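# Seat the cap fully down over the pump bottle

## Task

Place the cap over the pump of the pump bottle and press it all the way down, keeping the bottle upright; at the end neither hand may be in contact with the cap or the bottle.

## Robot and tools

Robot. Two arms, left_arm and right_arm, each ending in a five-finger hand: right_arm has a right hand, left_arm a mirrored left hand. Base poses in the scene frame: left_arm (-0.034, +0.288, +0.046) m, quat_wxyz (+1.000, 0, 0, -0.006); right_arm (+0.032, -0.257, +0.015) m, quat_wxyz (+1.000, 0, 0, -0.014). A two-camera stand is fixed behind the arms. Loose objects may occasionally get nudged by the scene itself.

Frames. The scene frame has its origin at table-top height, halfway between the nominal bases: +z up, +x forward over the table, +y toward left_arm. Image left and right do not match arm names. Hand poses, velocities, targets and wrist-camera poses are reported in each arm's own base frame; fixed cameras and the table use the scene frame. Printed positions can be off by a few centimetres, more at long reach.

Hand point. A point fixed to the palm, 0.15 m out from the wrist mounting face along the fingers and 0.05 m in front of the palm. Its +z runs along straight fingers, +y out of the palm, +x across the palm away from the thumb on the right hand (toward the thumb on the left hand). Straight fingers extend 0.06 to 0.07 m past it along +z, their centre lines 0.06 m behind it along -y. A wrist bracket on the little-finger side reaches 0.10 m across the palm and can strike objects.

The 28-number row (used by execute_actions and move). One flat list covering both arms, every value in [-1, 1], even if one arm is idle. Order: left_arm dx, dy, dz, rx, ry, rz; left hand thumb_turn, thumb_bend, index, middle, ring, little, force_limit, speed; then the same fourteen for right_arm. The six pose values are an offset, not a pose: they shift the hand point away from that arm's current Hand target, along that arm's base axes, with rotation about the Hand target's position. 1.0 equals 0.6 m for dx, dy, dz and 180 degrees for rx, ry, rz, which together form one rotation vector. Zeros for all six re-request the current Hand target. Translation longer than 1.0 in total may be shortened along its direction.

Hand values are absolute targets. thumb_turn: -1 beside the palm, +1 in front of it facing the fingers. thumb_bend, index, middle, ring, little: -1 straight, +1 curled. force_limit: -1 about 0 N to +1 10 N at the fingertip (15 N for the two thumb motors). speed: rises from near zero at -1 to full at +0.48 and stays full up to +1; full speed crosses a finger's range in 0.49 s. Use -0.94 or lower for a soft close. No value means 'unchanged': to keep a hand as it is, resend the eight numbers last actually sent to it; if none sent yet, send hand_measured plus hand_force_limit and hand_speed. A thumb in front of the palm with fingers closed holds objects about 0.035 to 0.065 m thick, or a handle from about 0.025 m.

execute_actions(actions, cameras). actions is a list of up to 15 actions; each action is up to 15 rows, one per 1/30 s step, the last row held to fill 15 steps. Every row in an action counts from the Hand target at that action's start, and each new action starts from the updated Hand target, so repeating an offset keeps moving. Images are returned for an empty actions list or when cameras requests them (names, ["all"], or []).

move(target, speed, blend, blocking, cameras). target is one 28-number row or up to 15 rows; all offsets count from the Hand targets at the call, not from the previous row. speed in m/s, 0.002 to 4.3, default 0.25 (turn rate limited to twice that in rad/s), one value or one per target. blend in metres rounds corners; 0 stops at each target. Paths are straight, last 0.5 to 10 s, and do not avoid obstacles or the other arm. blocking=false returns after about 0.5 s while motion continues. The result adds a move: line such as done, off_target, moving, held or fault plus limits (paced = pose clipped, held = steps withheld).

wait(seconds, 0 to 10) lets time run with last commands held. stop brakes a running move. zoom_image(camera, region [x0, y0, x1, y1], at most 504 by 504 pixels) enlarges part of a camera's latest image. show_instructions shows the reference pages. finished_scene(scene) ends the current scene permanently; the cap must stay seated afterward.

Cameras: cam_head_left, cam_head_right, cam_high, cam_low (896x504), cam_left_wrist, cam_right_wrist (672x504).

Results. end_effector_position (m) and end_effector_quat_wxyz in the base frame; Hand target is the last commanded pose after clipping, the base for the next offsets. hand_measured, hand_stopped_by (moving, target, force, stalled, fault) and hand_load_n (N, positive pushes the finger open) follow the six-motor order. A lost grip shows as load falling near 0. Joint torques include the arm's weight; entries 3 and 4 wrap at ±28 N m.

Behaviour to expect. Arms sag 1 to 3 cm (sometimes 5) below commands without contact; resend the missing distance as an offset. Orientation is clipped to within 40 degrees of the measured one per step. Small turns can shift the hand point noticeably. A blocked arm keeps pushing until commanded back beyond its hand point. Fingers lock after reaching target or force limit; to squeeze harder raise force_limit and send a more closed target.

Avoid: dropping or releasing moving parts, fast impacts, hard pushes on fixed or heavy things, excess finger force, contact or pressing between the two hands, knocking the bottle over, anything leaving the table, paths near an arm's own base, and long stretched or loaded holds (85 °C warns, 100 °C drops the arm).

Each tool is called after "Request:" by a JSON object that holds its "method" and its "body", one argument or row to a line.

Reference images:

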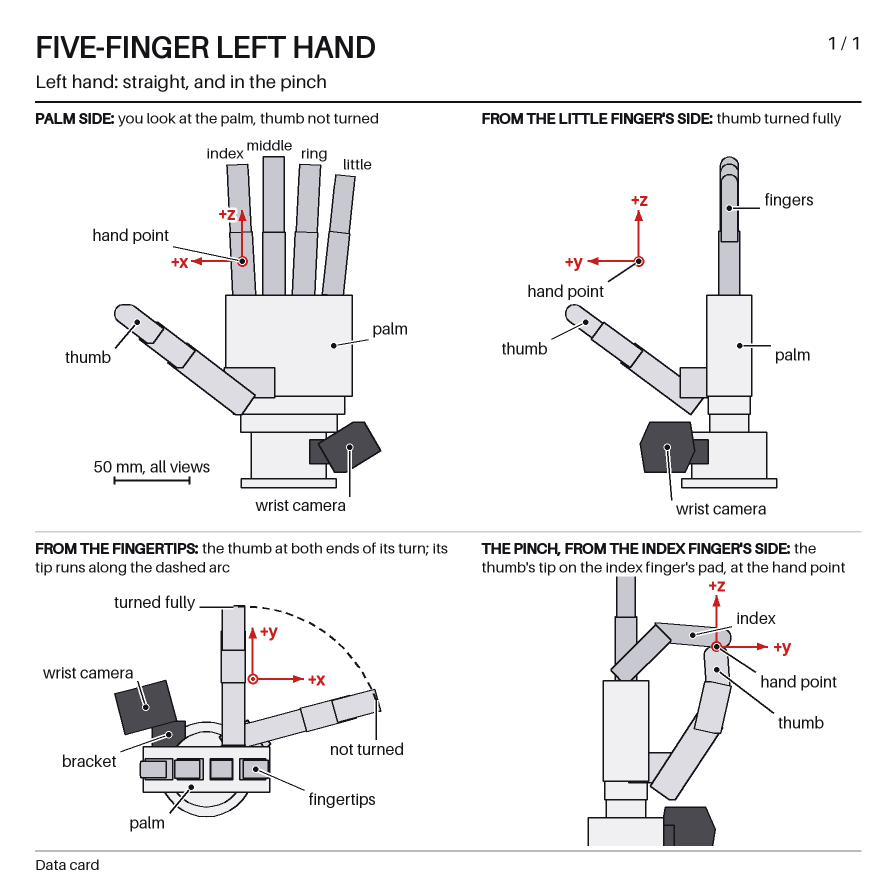

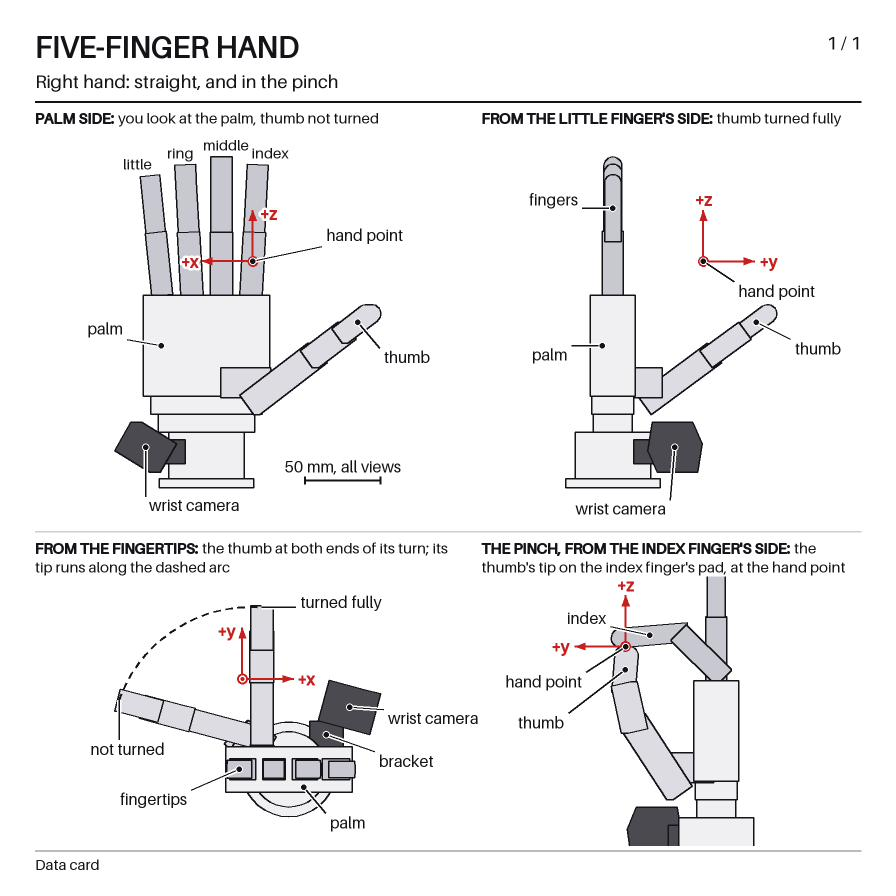

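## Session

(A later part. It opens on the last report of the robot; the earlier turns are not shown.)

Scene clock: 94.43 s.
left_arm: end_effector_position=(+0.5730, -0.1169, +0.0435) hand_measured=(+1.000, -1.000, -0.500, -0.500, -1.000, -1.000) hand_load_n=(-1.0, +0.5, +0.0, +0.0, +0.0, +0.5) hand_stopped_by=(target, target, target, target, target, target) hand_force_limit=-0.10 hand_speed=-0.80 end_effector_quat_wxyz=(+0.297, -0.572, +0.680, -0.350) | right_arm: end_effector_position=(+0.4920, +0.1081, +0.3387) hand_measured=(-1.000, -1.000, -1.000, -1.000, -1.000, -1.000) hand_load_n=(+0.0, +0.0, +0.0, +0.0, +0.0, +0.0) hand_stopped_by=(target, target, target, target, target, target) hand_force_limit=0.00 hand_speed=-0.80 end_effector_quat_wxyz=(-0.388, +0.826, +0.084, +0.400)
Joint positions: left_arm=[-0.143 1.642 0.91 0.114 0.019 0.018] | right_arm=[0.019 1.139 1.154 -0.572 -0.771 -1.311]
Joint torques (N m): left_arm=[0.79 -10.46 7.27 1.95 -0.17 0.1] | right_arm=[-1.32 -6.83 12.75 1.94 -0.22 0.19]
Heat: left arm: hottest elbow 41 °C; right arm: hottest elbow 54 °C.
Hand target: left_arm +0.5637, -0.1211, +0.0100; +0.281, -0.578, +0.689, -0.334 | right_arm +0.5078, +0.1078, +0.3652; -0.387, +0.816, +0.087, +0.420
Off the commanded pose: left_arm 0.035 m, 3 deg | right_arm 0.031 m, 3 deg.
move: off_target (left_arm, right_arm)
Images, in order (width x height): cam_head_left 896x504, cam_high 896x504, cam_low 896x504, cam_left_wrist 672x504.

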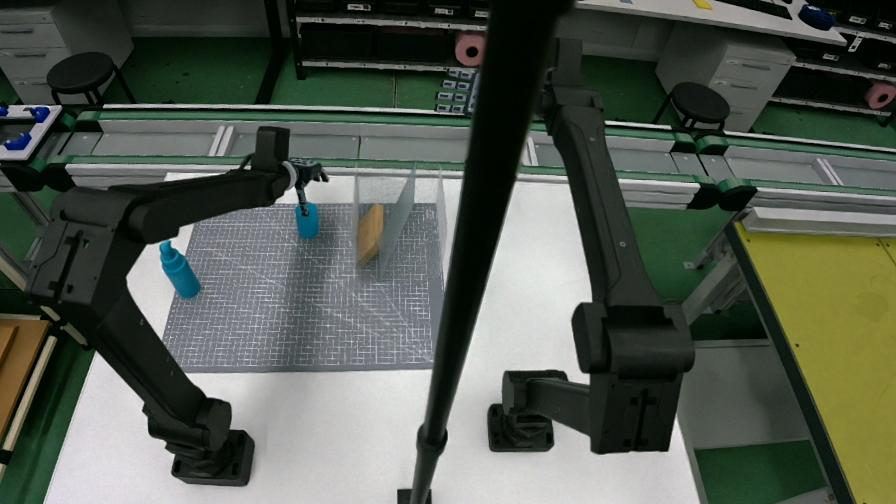

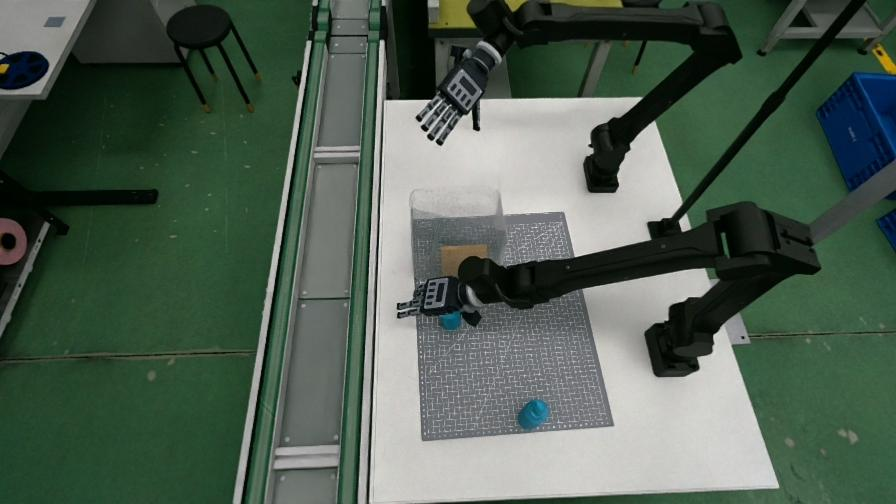

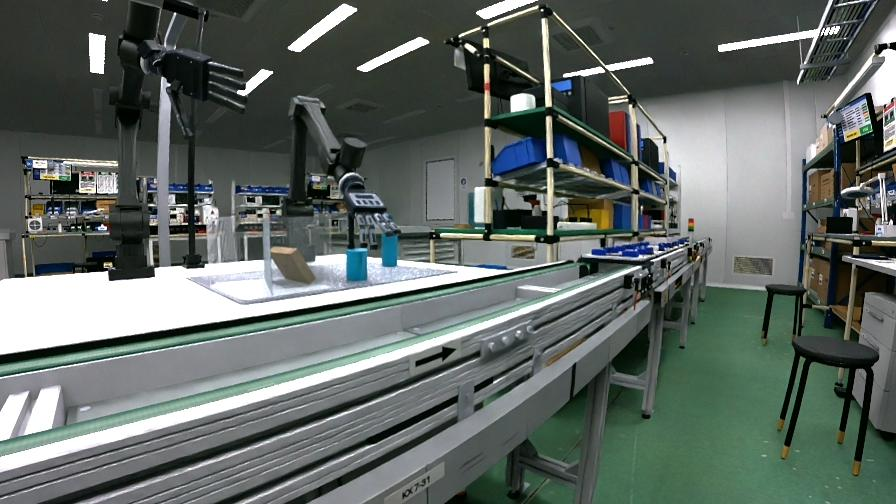

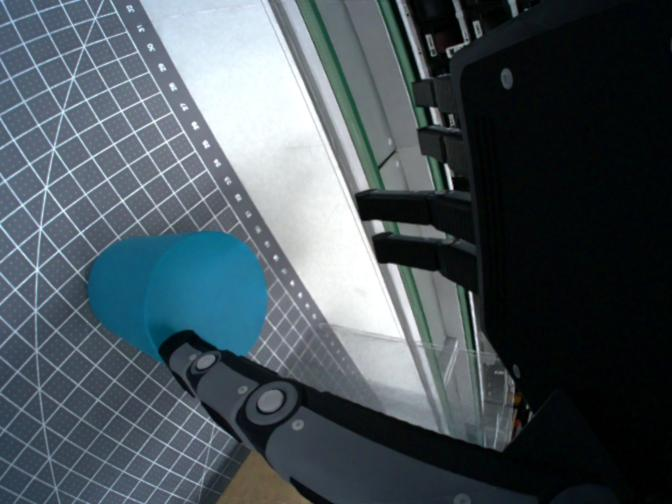

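Request:
{"method": "move", "body": {
  "target": [
    [0.0,0.0,0.11,0,0,0,1,-1,-0.5,-0.5,-1,-1,-0.1,-0.8,0,0,0,0,0,0,-1,-1,-1,-1,-1,-1,0,-0.8],
    [-0.022,0.008,0.11,0,0,0,1,-1,-0.5,-0.5,-1,-1,-0.1,-0.8,0,0,0,0,0,0,-1,-1,-1,-1,-1,-1,0,-0.8]
  ],
  "speed": 0.12,
  "cameras": ["cam_high","cam_low","cam_head_left","cam_left_wrist"]
}}

Request:
{"method": "zoom_image", "body": {
  "camera": "cam_low",
  "region": [320, 150, 420, 290]
}}

Request:
{"method": "zoom_image", "body": {
  "camera": "cam_head_left",
  "region": [240, 130, 340, 250]
}}

Scene clock: 101.33 s.
left_arm: end_effector_position=(+0.5455, -0.1134, +0.0587) hand_measured=(+1.000, -1.000, -0.500, -0.500, -1.000, -1.000) hand_load_n=(+0.0, +0.0, +0.0, +0.0, +0.0, +0.0) hand_stopped_by=(target, target, target, target, target, target) hand_force_limit=-0.10 hand_speed=-0.80 end_effector_quat_wxyz=(+0.272, -0.584, +0.693, -0.323) | right_arm: end_effector_position=(+0.4920, +0.1081, +0.3387) hand_measured=(-1.000, -1.000, -1.000, -1.000, -1.000, -1.000) hand_load_n=(+0.0, +0.0, +0.0, +0.0, +0.0, +0.0) hand_stopped_by=(target, target, target, target, target, target) hand_force_limit=0.00 hand_speed=-0.80 end_effector_quat_wxyz=(-0.388, +0.826, +0.084, +0.400)
Joint positions: left_arm=[-0.144 1.564 0.91 -0.045 0.02 0.018] | right_arm=[0.019 1.139 1.154 -0.572 -0.771 -1.311]
Joint torques (N m): left_arm=[1.49 -15.15 10.03 0.98 0.03 0.12] | right_arm=[-1.38 -6.89 12.71 1.89 -0.22 0.18]
Motor temperatures (°C): left_arm=[28 33 41 29 30 29] | right_arm=[31 28 55 32 29 28]
Heat: left arm: hottest elbow 41 °C; right arm: hottest elbow 55 °C.
Hand target: left_arm +0.5505, -0.1163, +0.0760; +0.281, -0.578, +0.689, -0.334 | right_arm +0.5078, +0.1078, +0.3652; -0.387, +0.816, +0.087, +0.420
Off the commanded pose: left_arm 0.018 m, 2 deg | right_arm 0.031 m, 3 deg.
move: off_target (left_arm, right_arm)
Images, in order (width x height): cam_head_left 896x504, cam_high 896x504, cam_low 896x504, cam_left_wrist 672x504.

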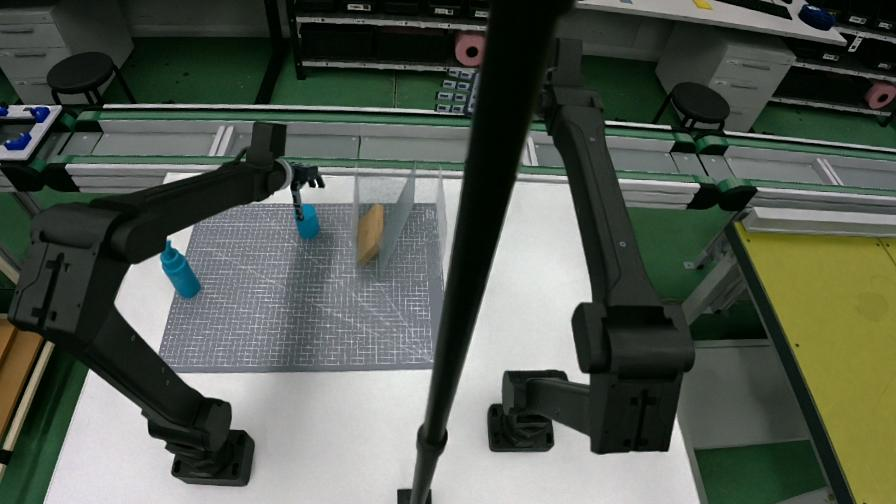

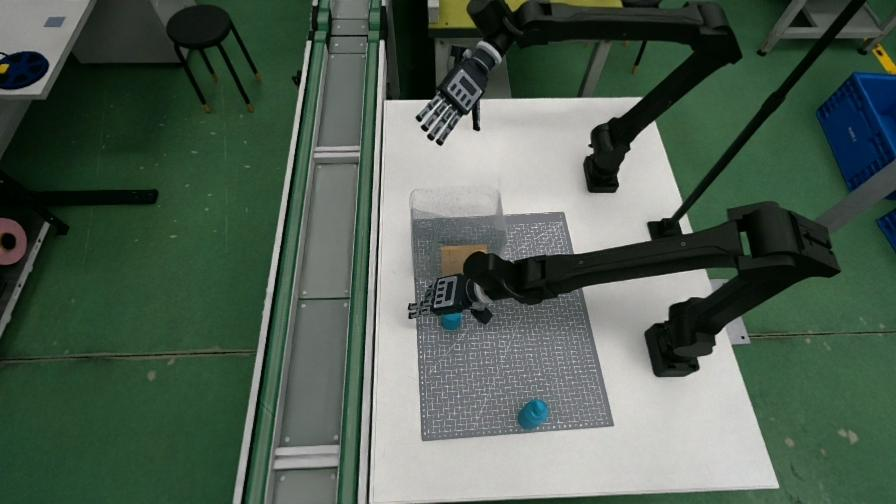

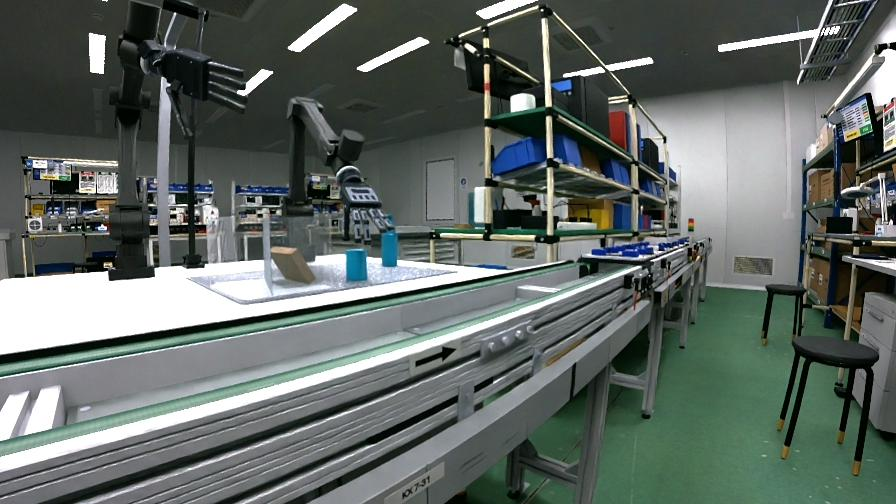

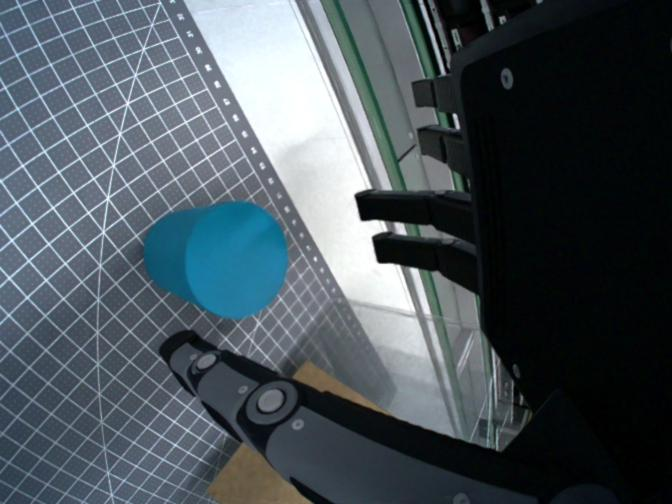

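Scaled by 3.600.

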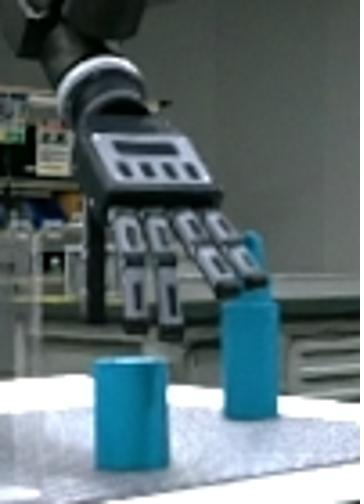

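Scaled by 4.200.

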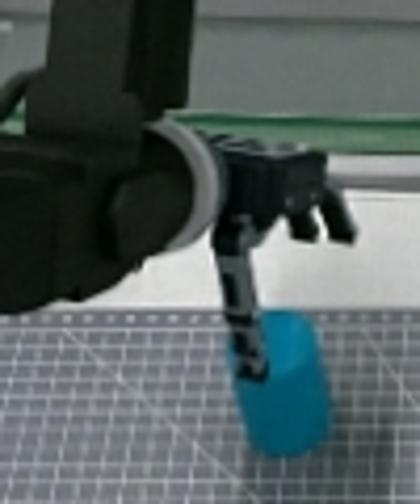

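Request:
{"method": "move", "body": {
  "target": [
    [0.012,0.0,-0.05,0,0,0,1,-1,-0.5,-0.5,-1,-1,-0.1,-0.8,0,0,0,0,0,0,-1,-1,-1,-1,-1,-1,0,-0.8]
  ],
  "speed": 0.1,
  "cameras": ["cam_head_left","cam_low","cam_left_wrist"]
}}

Request:
{"method": "zoom_image", "body": {
  "camera": "cam_low",
  "region": [320, 150, 420, 290]
}}

Request:
{"method": "zoom_image", "body": {
  "camera": "cam_head_left",
  "region": [240, 130, 340, 250]
}}

Scene clock: 108.50 s.
left_arm: end_effector_position=(+0.5556, -0.1152, +0.0493) hand_measured=(+1.000, -1.000, -0.500, -0.500, -1.000, -1.000) hand_load_n=(+0.0, +0.0, -0.5, +0.0, +0.0, +0.0) hand_stopped_by=(target, target, target, target, target, target) hand_force_limit=-0.10 hand_speed=-0.80 end_effector_quat_wxyz=(+0.279, -0.580, +0.690, -0.331) | right_arm: end_effector_position=(+0.4920, +0.1081, +0.3387) hand_measured=(-1.000, -1.000, -1.000, -1.000, -1.000, -1.000) hand_load_n=(+0.0, +0.0, +0.0, +0.0, +0.0, +0.0) hand_stopped_by=(target, target, target, target, target, target) hand_force_limit=0.00 hand_speed=-0.80 end_effector_quat_wxyz=(-0.388, +0.826, +0.084, +0.400)
Joint positions: left_arm=[-0.144 1.6 0.91 0.015 0.021 0.018] | right_arm=[0.019 1.139 1.154 -0.572 -0.771 -1.311]
Joint torques (N m): left_arm=[1.44 -12.81 8.87 1.94 0.03 0.15] | right_arm=[-1.32 -6.77 12.71 1.98 -0.22 0.18]
Motor temperatures (°C): left_arm=[28 33 41 29 30 29] | right_arm=[31 28 55 32 29 28]
Heat: left arm: hottest elbow 41 °C; right arm: hottest elbow 55 °C.
Hand target: left_arm +0.5577, -0.1163, +0.0460; +0.281, -0.578, +0.689, -0.334 | right_arm +0.5078, +0.1078, +0.3652; -0.387, +0.816, +0.087, +0.420
Off the commanded pose: left_arm 0.004 m, 0 deg | right_arm 0.031 m, 3 deg.
move: off_target (right_arm)
Images, in order (width x height): cam_head_left 896x504, cam_low 896x504, cam_left_wrist 672x504.

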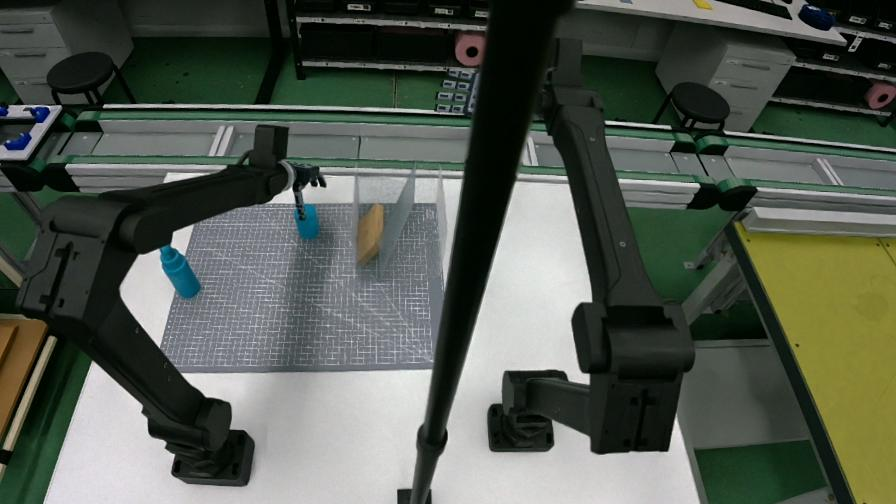

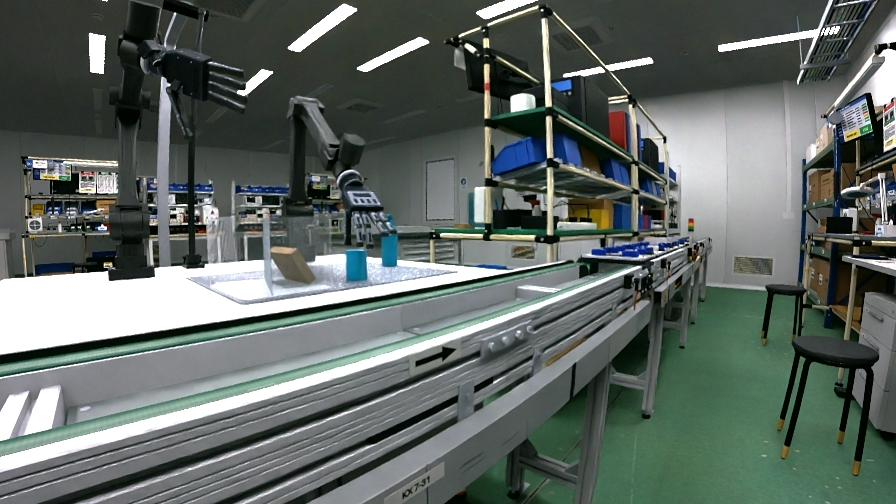

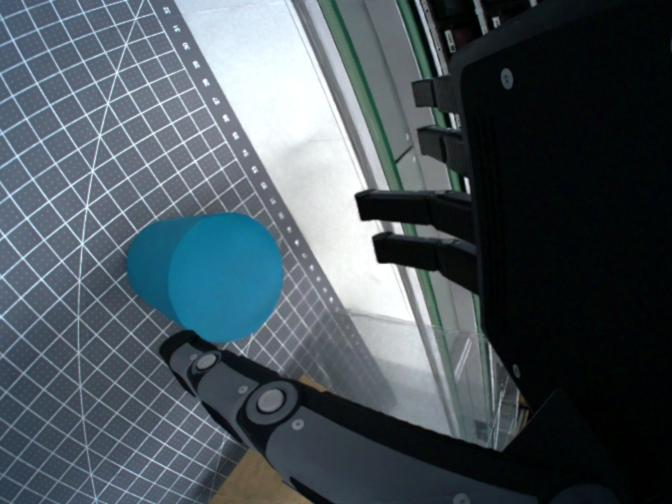

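Scaled by 3.600.

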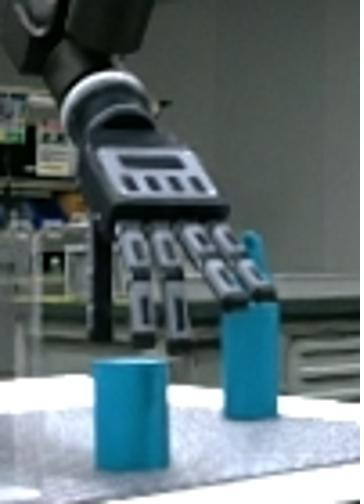

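Scaled by 4.200.

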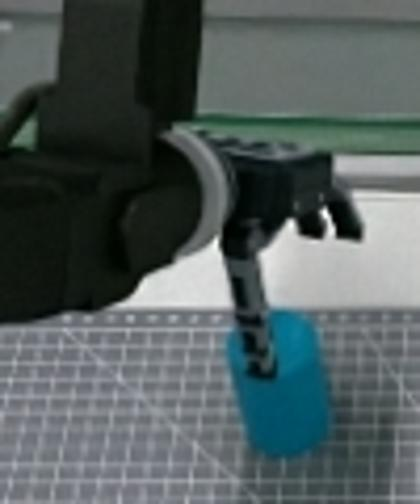

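Request:
{"method": "move", "body": {
  "target": [
    [-0.015,0.003,0.0,0,0,0,1,-1,-0.55,-0.55,-1,-1,-0.1,-0.8,0,0,0,0,0,0,-1,-1,-1,-1,-1,-1,0,-0.8],
    [-0.013,0.003,-0.035,0,0,0,1,-1,-0.55,-0.55,-1,-1,-0.1,-0.8,0,0,0,0,0,0,-1,-1,-1,-1,-1,-1,0,-0.8]
  ],
  "speed": 0.1,
  "cameras": ["cam_head_left","cam_low","cam_left_wrist"]
}}

Request:
{"method": "zoom_image", "body": {
  "camera": "cam_low",
  "region": [320, 150, 420, 290]
}}

Request:
{"method": "zoom_image", "body": {
  "camera": "cam_head_left",
  "region": [240, 130, 340, 250]
}}

Scene clock: 120.80 s.
left_arm: end_effector_position=(+0.5494, -0.1145, +0.0306) hand_measured=(+1.000, -1.000, -0.550, -0.550, -1.000, -1.000) hand_load_n=(+0.0, +0.0, +0.0, +0.0, +0.0, +0.0) hand_stopped_by=(target, target, target, target, target, target) hand_force_limit=-0.10 hand_speed=-0.80 end_effector_quat_wxyz=(+0.280, -0.579, +0.689, -0.333) | right_arm: end_effector_position=(+0.4920, +0.1081, +0.3387) hand_measured=(-1.000, -1.000, -1.000, -1.000, -1.000, -1.000) hand_load_n=(+0.0, +0.0, -0.5, +0.0, +0.0, +0.0) hand_stopped_by=(target, target, target, target, target, target) hand_force_limit=0.00 hand_speed=-0.80 end_effector_quat_wxyz=(-0.388, +0.826, +0.084, +0.400)
Joint positions: left_arm=[-0.144 1.622 0.871 0.082 0.022 0.018] | right_arm=[0.019 1.139 1.154 -0.572 -0.771 -1.311]
Joint torques (N m): left_arm=[1.55 -12.81 8.24 1.8 0.03 0.17] | right_arm=[-1.14 -6.83 12.71 2 -0.22 0.18]
Motor temperatures (°C): left_arm=[28 34 41 29 30 29] | right_arm=[31 28 56 32 29 28]
Heat: left arm: hottest elbow 41 °C; right arm: hottest elbow 56 °C.
Hand target: left_arm +0.5499, -0.1145, +0.0252; +0.281, -0.578, +0.689, -0.335 | right_arm +0.5078, +0.1078, +0.3652; -0.387, +0.816, +0.087, +0.420
Off the commanded pose: left_arm 0.006 m, 0 deg | right_arm 0.031 m, 3 deg.
move: off_target (right_arm)
Images, in order (width x height): cam_head_left 896x504, cam_low 896x504, cam_left_wrist 672x504.

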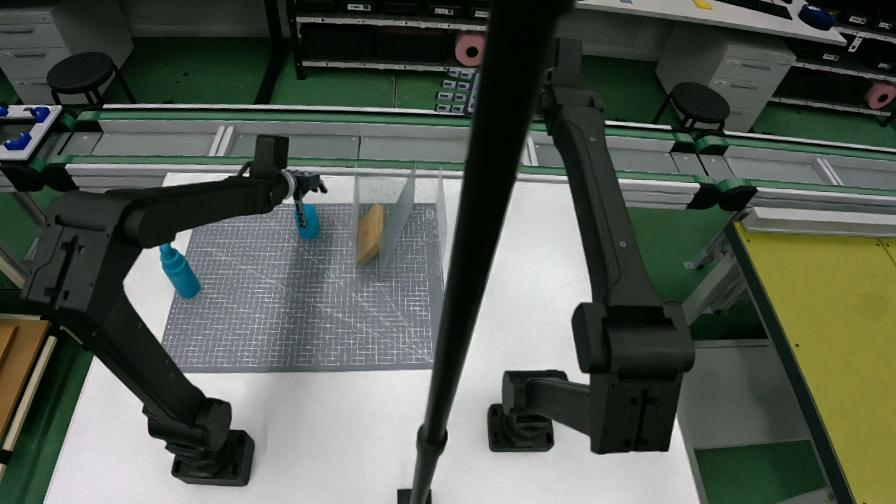

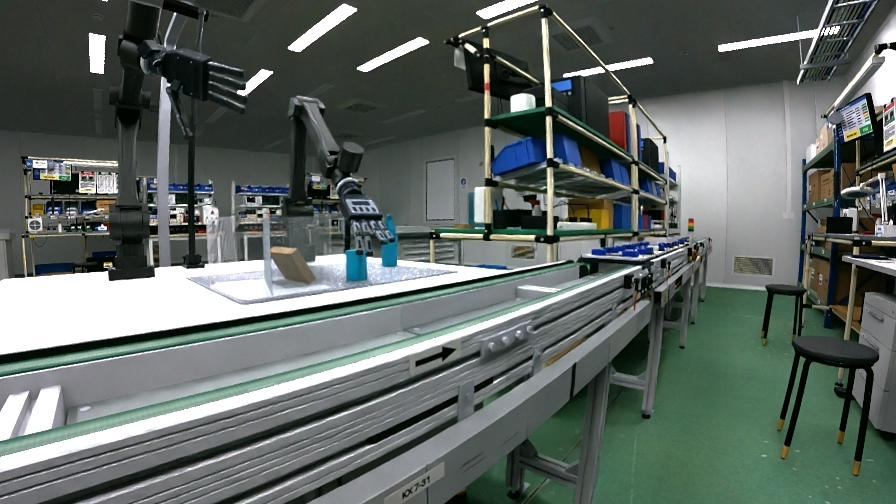

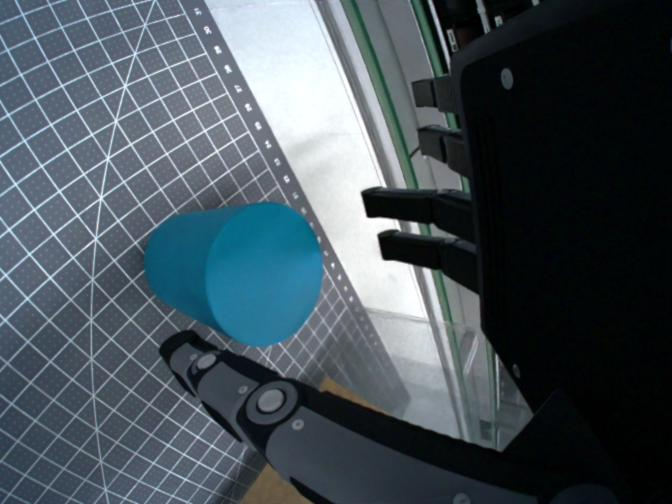

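Scaled by 3.600.

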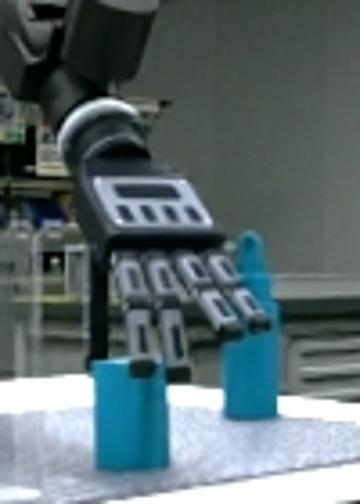

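Scaled by 4.200.

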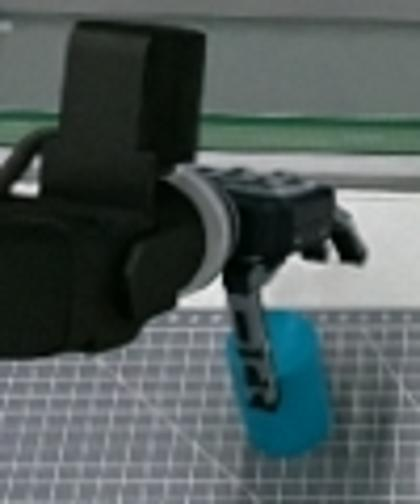

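Request:
{"method": "move", "body": {
  "target": [
    [0.0,0.0,-0.032,0,0,0,1,-1,-0.55,-0.55,-1,-1,-0.1,-0.8,0,0,0,0,0,0,-1,-1,-1,-1,-1,-1,0,-0.8]
  ],
  "speed": 0.1,
  "cameras": ["cam_head_left","cam_low","cam_left_wrist"]
}}

Request:
{"method": "zoom_image", "body": {
  "camera": "cam_low",
  "region": [320, 150, 420, 290]
}}

Request:
{"method": "zoom_image", "body": {
  "camera": "cam_head_left",
  "region": [240, 130, 340, 250]
}}

Scene clock: 123.97 s.
left_arm: end_effector_position=(+0.5494, -0.1145, +0.0106) hand_measured=(+1.000, -1.000, -0.550, -0.550, -1.000, -1.000) hand_load_n=(+0.0, +0.0, +0.0, +0.0, +0.0, +0.0) hand_stopped_by=(target, target, target, target, target, target) hand_force_limit=-0.10 hand_speed=-0.80 end_effector_quat_wxyz=(+0.280, -0.580, +0.689, -0.333) | right_arm: end_effector_position=(+0.4920, +0.1081, +0.3387) hand_measured=(-1.000, -1.000, -1.000, -1.000, -1.000, -1.000) hand_load_n=(-0.5, +0.0, +0.0, +0.0, +0.0, +0.0) hand_stopped_by=(target, target, target, target, target, target) hand_force_limit=0.00 hand_speed=-0.80 end_effector_quat_wxyz=(-0.388, +0.826, +0.084, +0.400)
Joint positions: left_arm=[-0.144 1.665 0.855 0.138 0.022 0.018] | right_arm=[0.019 1.139 1.154 -0.572 -0.771 -1.311]
Joint torques (N m): left_arm=[1.67 -12.81 7.94 1.92 0.02 0.16] | right_arm=[-1.38 -6.89 12.72 1.95 -0.22 0.18]
Motor temperatures (°C): left_arm=[28 34 41 29 30 29] | right_arm=[31 28 57 32 29 28]
Heat: left arm: hottest elbow 41 °C; right arm: hottest elbow 57 °C.
Hand target: left_arm +0.5500, -0.1146, +0.0060; +0.281, -0.578, +0.689, -0.335 | right_arm +0.5078, +0.1078, +0.3652; -0.387, +0.816, +0.087, +0.420
Off the commanded pose: left_arm 0.005 m, 0 deg | right_arm 0.031 m, 3 deg.
move: off_target (right_arm)
Images, in order (width x height): cam_head_left 896x504, cam_low 896x504, cam_left_wrist 672x504.

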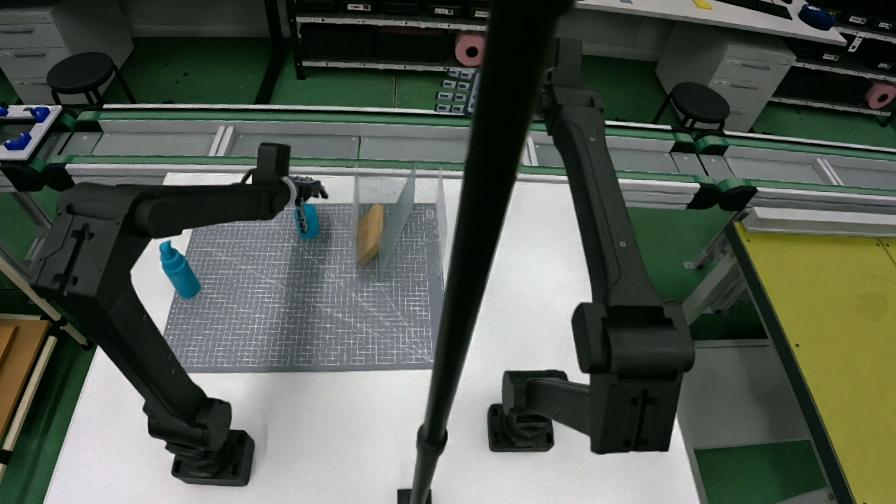

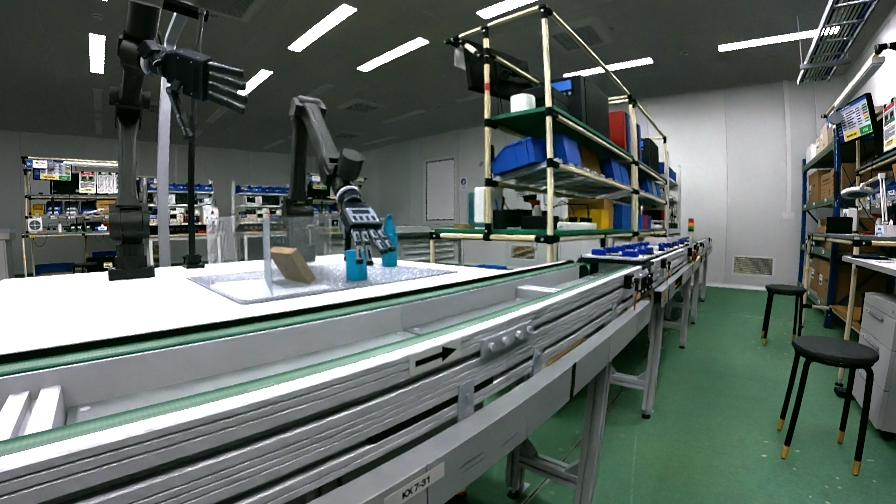

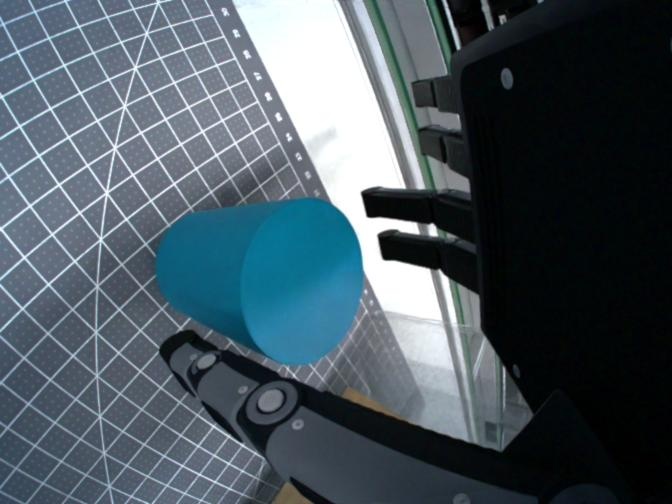

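Scaled by 3.600.

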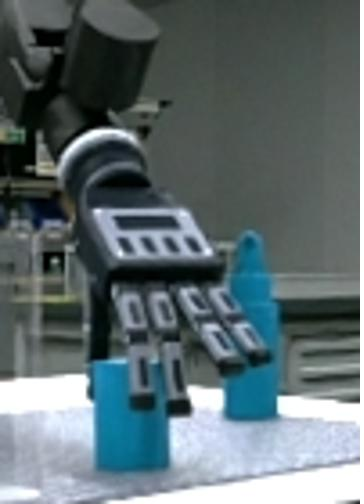

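Scaled by 4.200.

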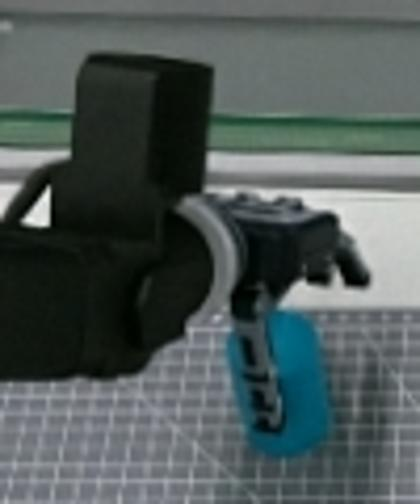

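Request:
{"method": "move", "body": {
  "target": [
    [0.015,-0.002,0.0,0,0,0,1,-1,-0.55,-0.55,-1,-1,-0.1,-0.93],
    [0.015,-0.002,0.0,0,0,0,1,-1,0.3,0.3,-1,-1,-0.1,-0.93]
  ],
  "speed": 0.05,
  "cameras": ["cam_head_left","cam_low","cam_left_wrist"]
}}


Request:
{"method": "move", "body": {
  "target": [
    [0.015,-0.002,0.0,0,0,0,1,-1,-0.55,-0.55,-1,-1,-0.1,-0.93,0,0,0,0,0,0,-1,-1,-1,-1,-1,-1,0,-0.8],
    [0.015,-0.002,0.0,0,0,0,1,-1,0.3,0.3,-1,-1,-0.1,-0.93,0,0,0,0,0,0,-1,-1,-1,-1,-1,-1,0,-0.8]
  ],
  "speed": 0.05,
  "cameras": ["cam_head_left","cam_low","cam_left_wrist"]
}}

Request:
{"method": "zoom_image", "body": {
  "camera": "cam_low",
  "region": [320, 150, 420, 290]
}}

Request:
{"method": "zoom_image", "body": {
  "camera": "cam_head_left",
  "region": [240, 130, 340, 250]
}}

Scene clock: 135.00 s.
left_arm: end_effector_position=(+0.5475, -0.1143, +0.0022) hand_measured=(+1.000, -1.000, +0.236, +0.104, -1.000, -1.000) hand_load_n=(-0.5, +0.5, +4.5, +4.5, +0.0, +0.0) hand_stopped_by=(target, target, force, force, target, target) hand_force_limit=-0.10 hand_speed=-0.93 end_effector_quat_wxyz=(+0.275, -0.582, +0.692, -0.328) | right_arm: end_effector_position=(+0.4920, +0.1081, +0.3387) hand_measured=(-1.000, -1.000, -1.000, -1.000, -1.000, -1.000) hand_load_n=(+0.0, +0.0, +0.0, +0.0, +0.0, +0.0) hand_stopped_by=(target, target, target, target, target, target) hand_force_limit=0.00 hand_speed=-0.80 end_effector_quat_wxyz=(-0.388, +0.826, +0.084, +0.400)
Joint positions: left_arm=[-0.144 1.68 0.855 0.138 0.023 0.018] | right_arm=[0.019 1.139 1.154 -0.572 -0.771 -1.311]
Joint torques (N m): left_arm=[1.73 -13.04 10.22 1.61 0.02 0.16] | right_arm=[-1.38 -6.71 12.71 1.91 -0.21 0.17]
Motor temperatures (°C): left_arm=[28 34 40 29 30 29] | right_arm=[31 28 57 32 29 28]
Heat: left arm: hottest elbow 40 °C; right arm: hottest elbow 57 °C.
Hand target: left_arm +0.5590, -0.1157, +0.0061; +0.281, -0.578, +0.689, -0.335 | right_arm +0.5078, +0.1078, +0.3652; -0.387, +0.816, +0.087, +0.420
Off the commanded pose: left_arm 0.012 m, 1 deg | right_arm 0.031 m, 3 deg.
move: off_target (left_arm, right_arm); target 2's new numbers were sent with left_arm's hand 0.012 m and 1 deg from that target
Images, in order (width x height): cam_head_left 896x504, cam_low 896x504, cam_left_wrist 672x504.

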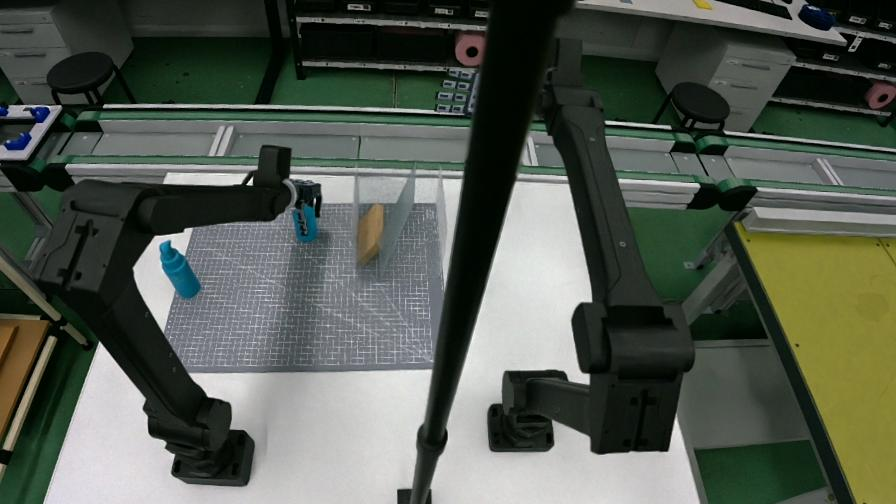

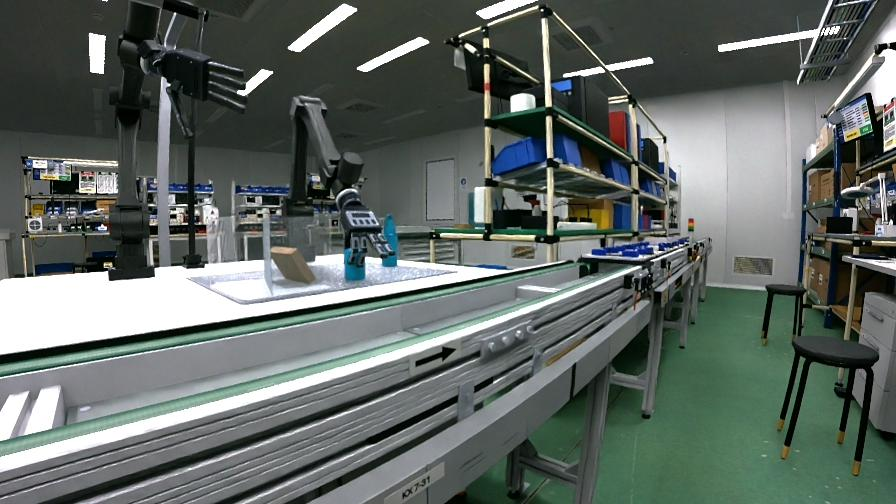

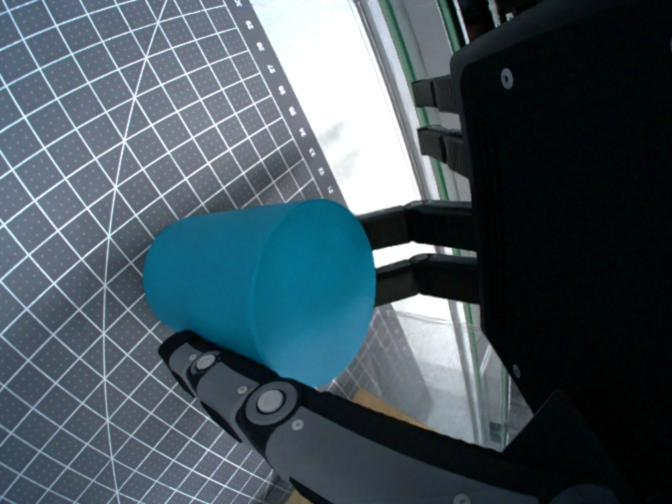

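Scaled by 3.600.

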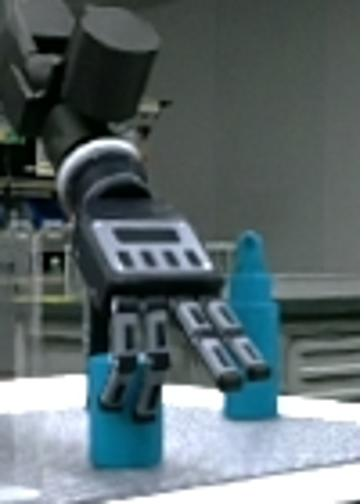

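Scaled by 4.200.

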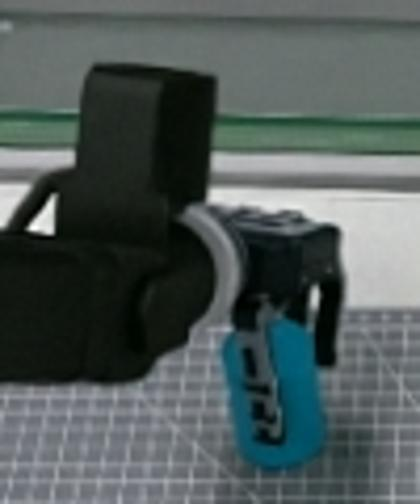

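Request:
{"method": "move", "body": {
  "target": [
    [0,0,0.0,0,0,0,1,-0.5,0.3,0.3,-1,-1,-0.1,-0.92,0,0,0,0,0,0,-1,-1,-1,-1,-1,-1,0,-0.8]
  ],
  "speed": 0.05,
  "cameras": ["cam_head_left","cam_low","cam_left_wrist"]
}}

Request:
{"method": "zoom_image", "body": {
  "camera": "cam_low",
  "region": [320, 150, 420, 290]
}}

Scene clock: 137.67 s.
left_arm: end_effector_position=(+0.5475, -0.1143, +0.0022) hand_measured=(+1.000, -0.980, +0.236, +0.104, -1.000, -1.000) hand_load_n=(-0.5, +6.5, +6.0, +6.5, +0.0, +0.0) hand_stopped_by=(target, force, force, force, target, target) hand_force_limit=-0.10 hand_speed=-0.92 end_effector_quat_wxyz=(+0.275, -0.582, +0.692, -0.328) | right_arm: end_effector_position=(+0.4920, +0.1081, +0.3387) hand_measured=(-1.000, -1.000, -1.000, -1.000, -1.000, -1.000) hand_load_n=(+0.0, +0.0, +0.0, +0.0, +0.0, +0.0) hand_stopped_by=(target, target, target, target, target, target) hand_force_limit=0.00 hand_speed=-0.80 end_effector_quat_wxyz=(-0.388, +0.826, +0.084, +0.400)
Joint positions: left_arm=[-0.144 1.68 0.855 0.138 0.023 0.018] | right_arm=[0.019 1.139 1.154 -0.572 -0.771 -1.311]
Joint torques (N m): left_arm=[1.55 -13.04 10.25 1.52 0.02 0.16] | right_arm=[-1.32 -6.89 12.71 1.99 -0.21 0.18]
Motor temperatures (°C): left_arm=[28 34 40 29 30 29] | right_arm=[31 28 58 32 29 28]
Heat: left arm: hottest elbow 40 °C; right arm: hottest elbow 58 °C.
Hand target: left_arm +0.5590, -0.1157, +0.0061; +0.281, -0.578, +0.689, -0.335 | right_arm +0.5078, +0.1078, +0.3652; -0.387, +0.816, +0.087, +0.420
Off the commanded pose: left_arm 0.012 m, 1 deg | right_arm 0.031 m, 3 deg.
move: off_target (left_arm, right_arm)
Images, in order (width x height): cam_head_left 896x504, cam_low 896x504, cam_left_wrist 672x504.

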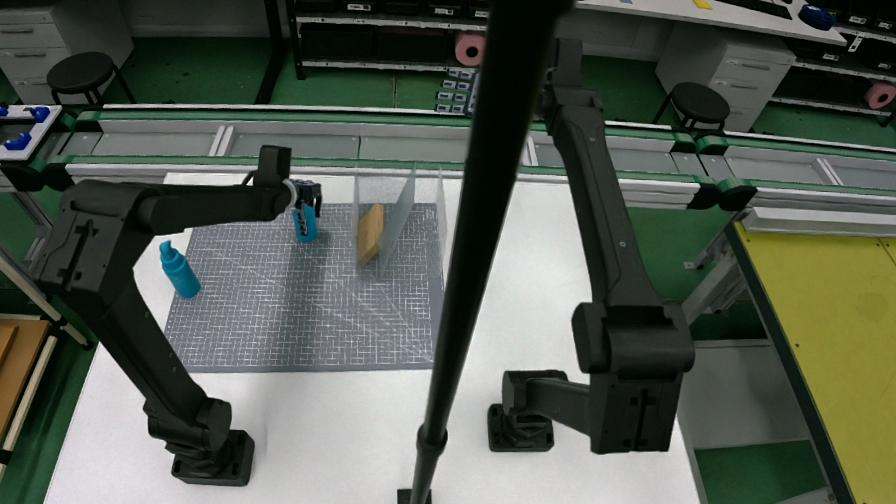

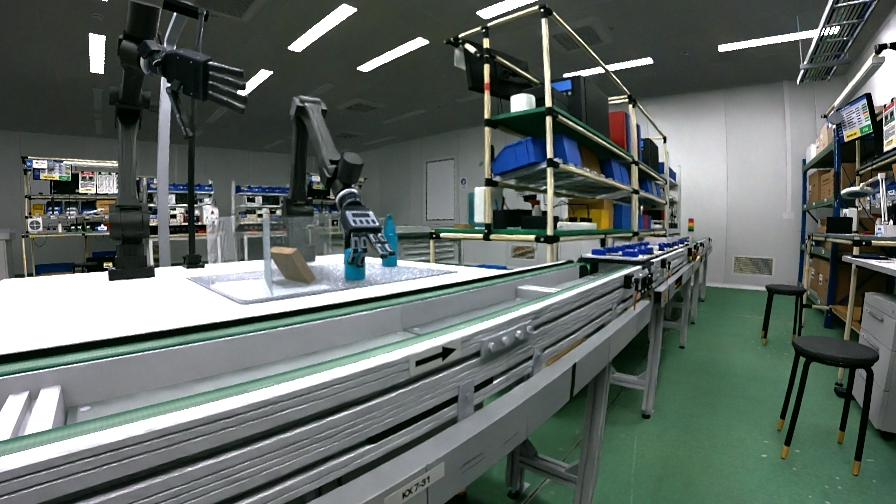

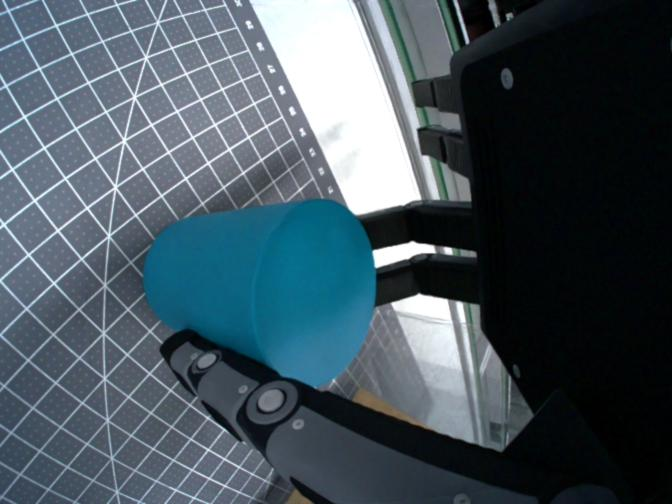

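Scaled by 3.600.

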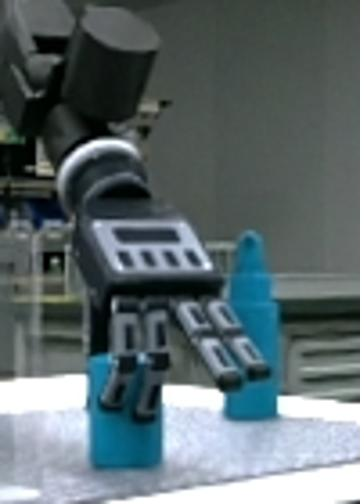

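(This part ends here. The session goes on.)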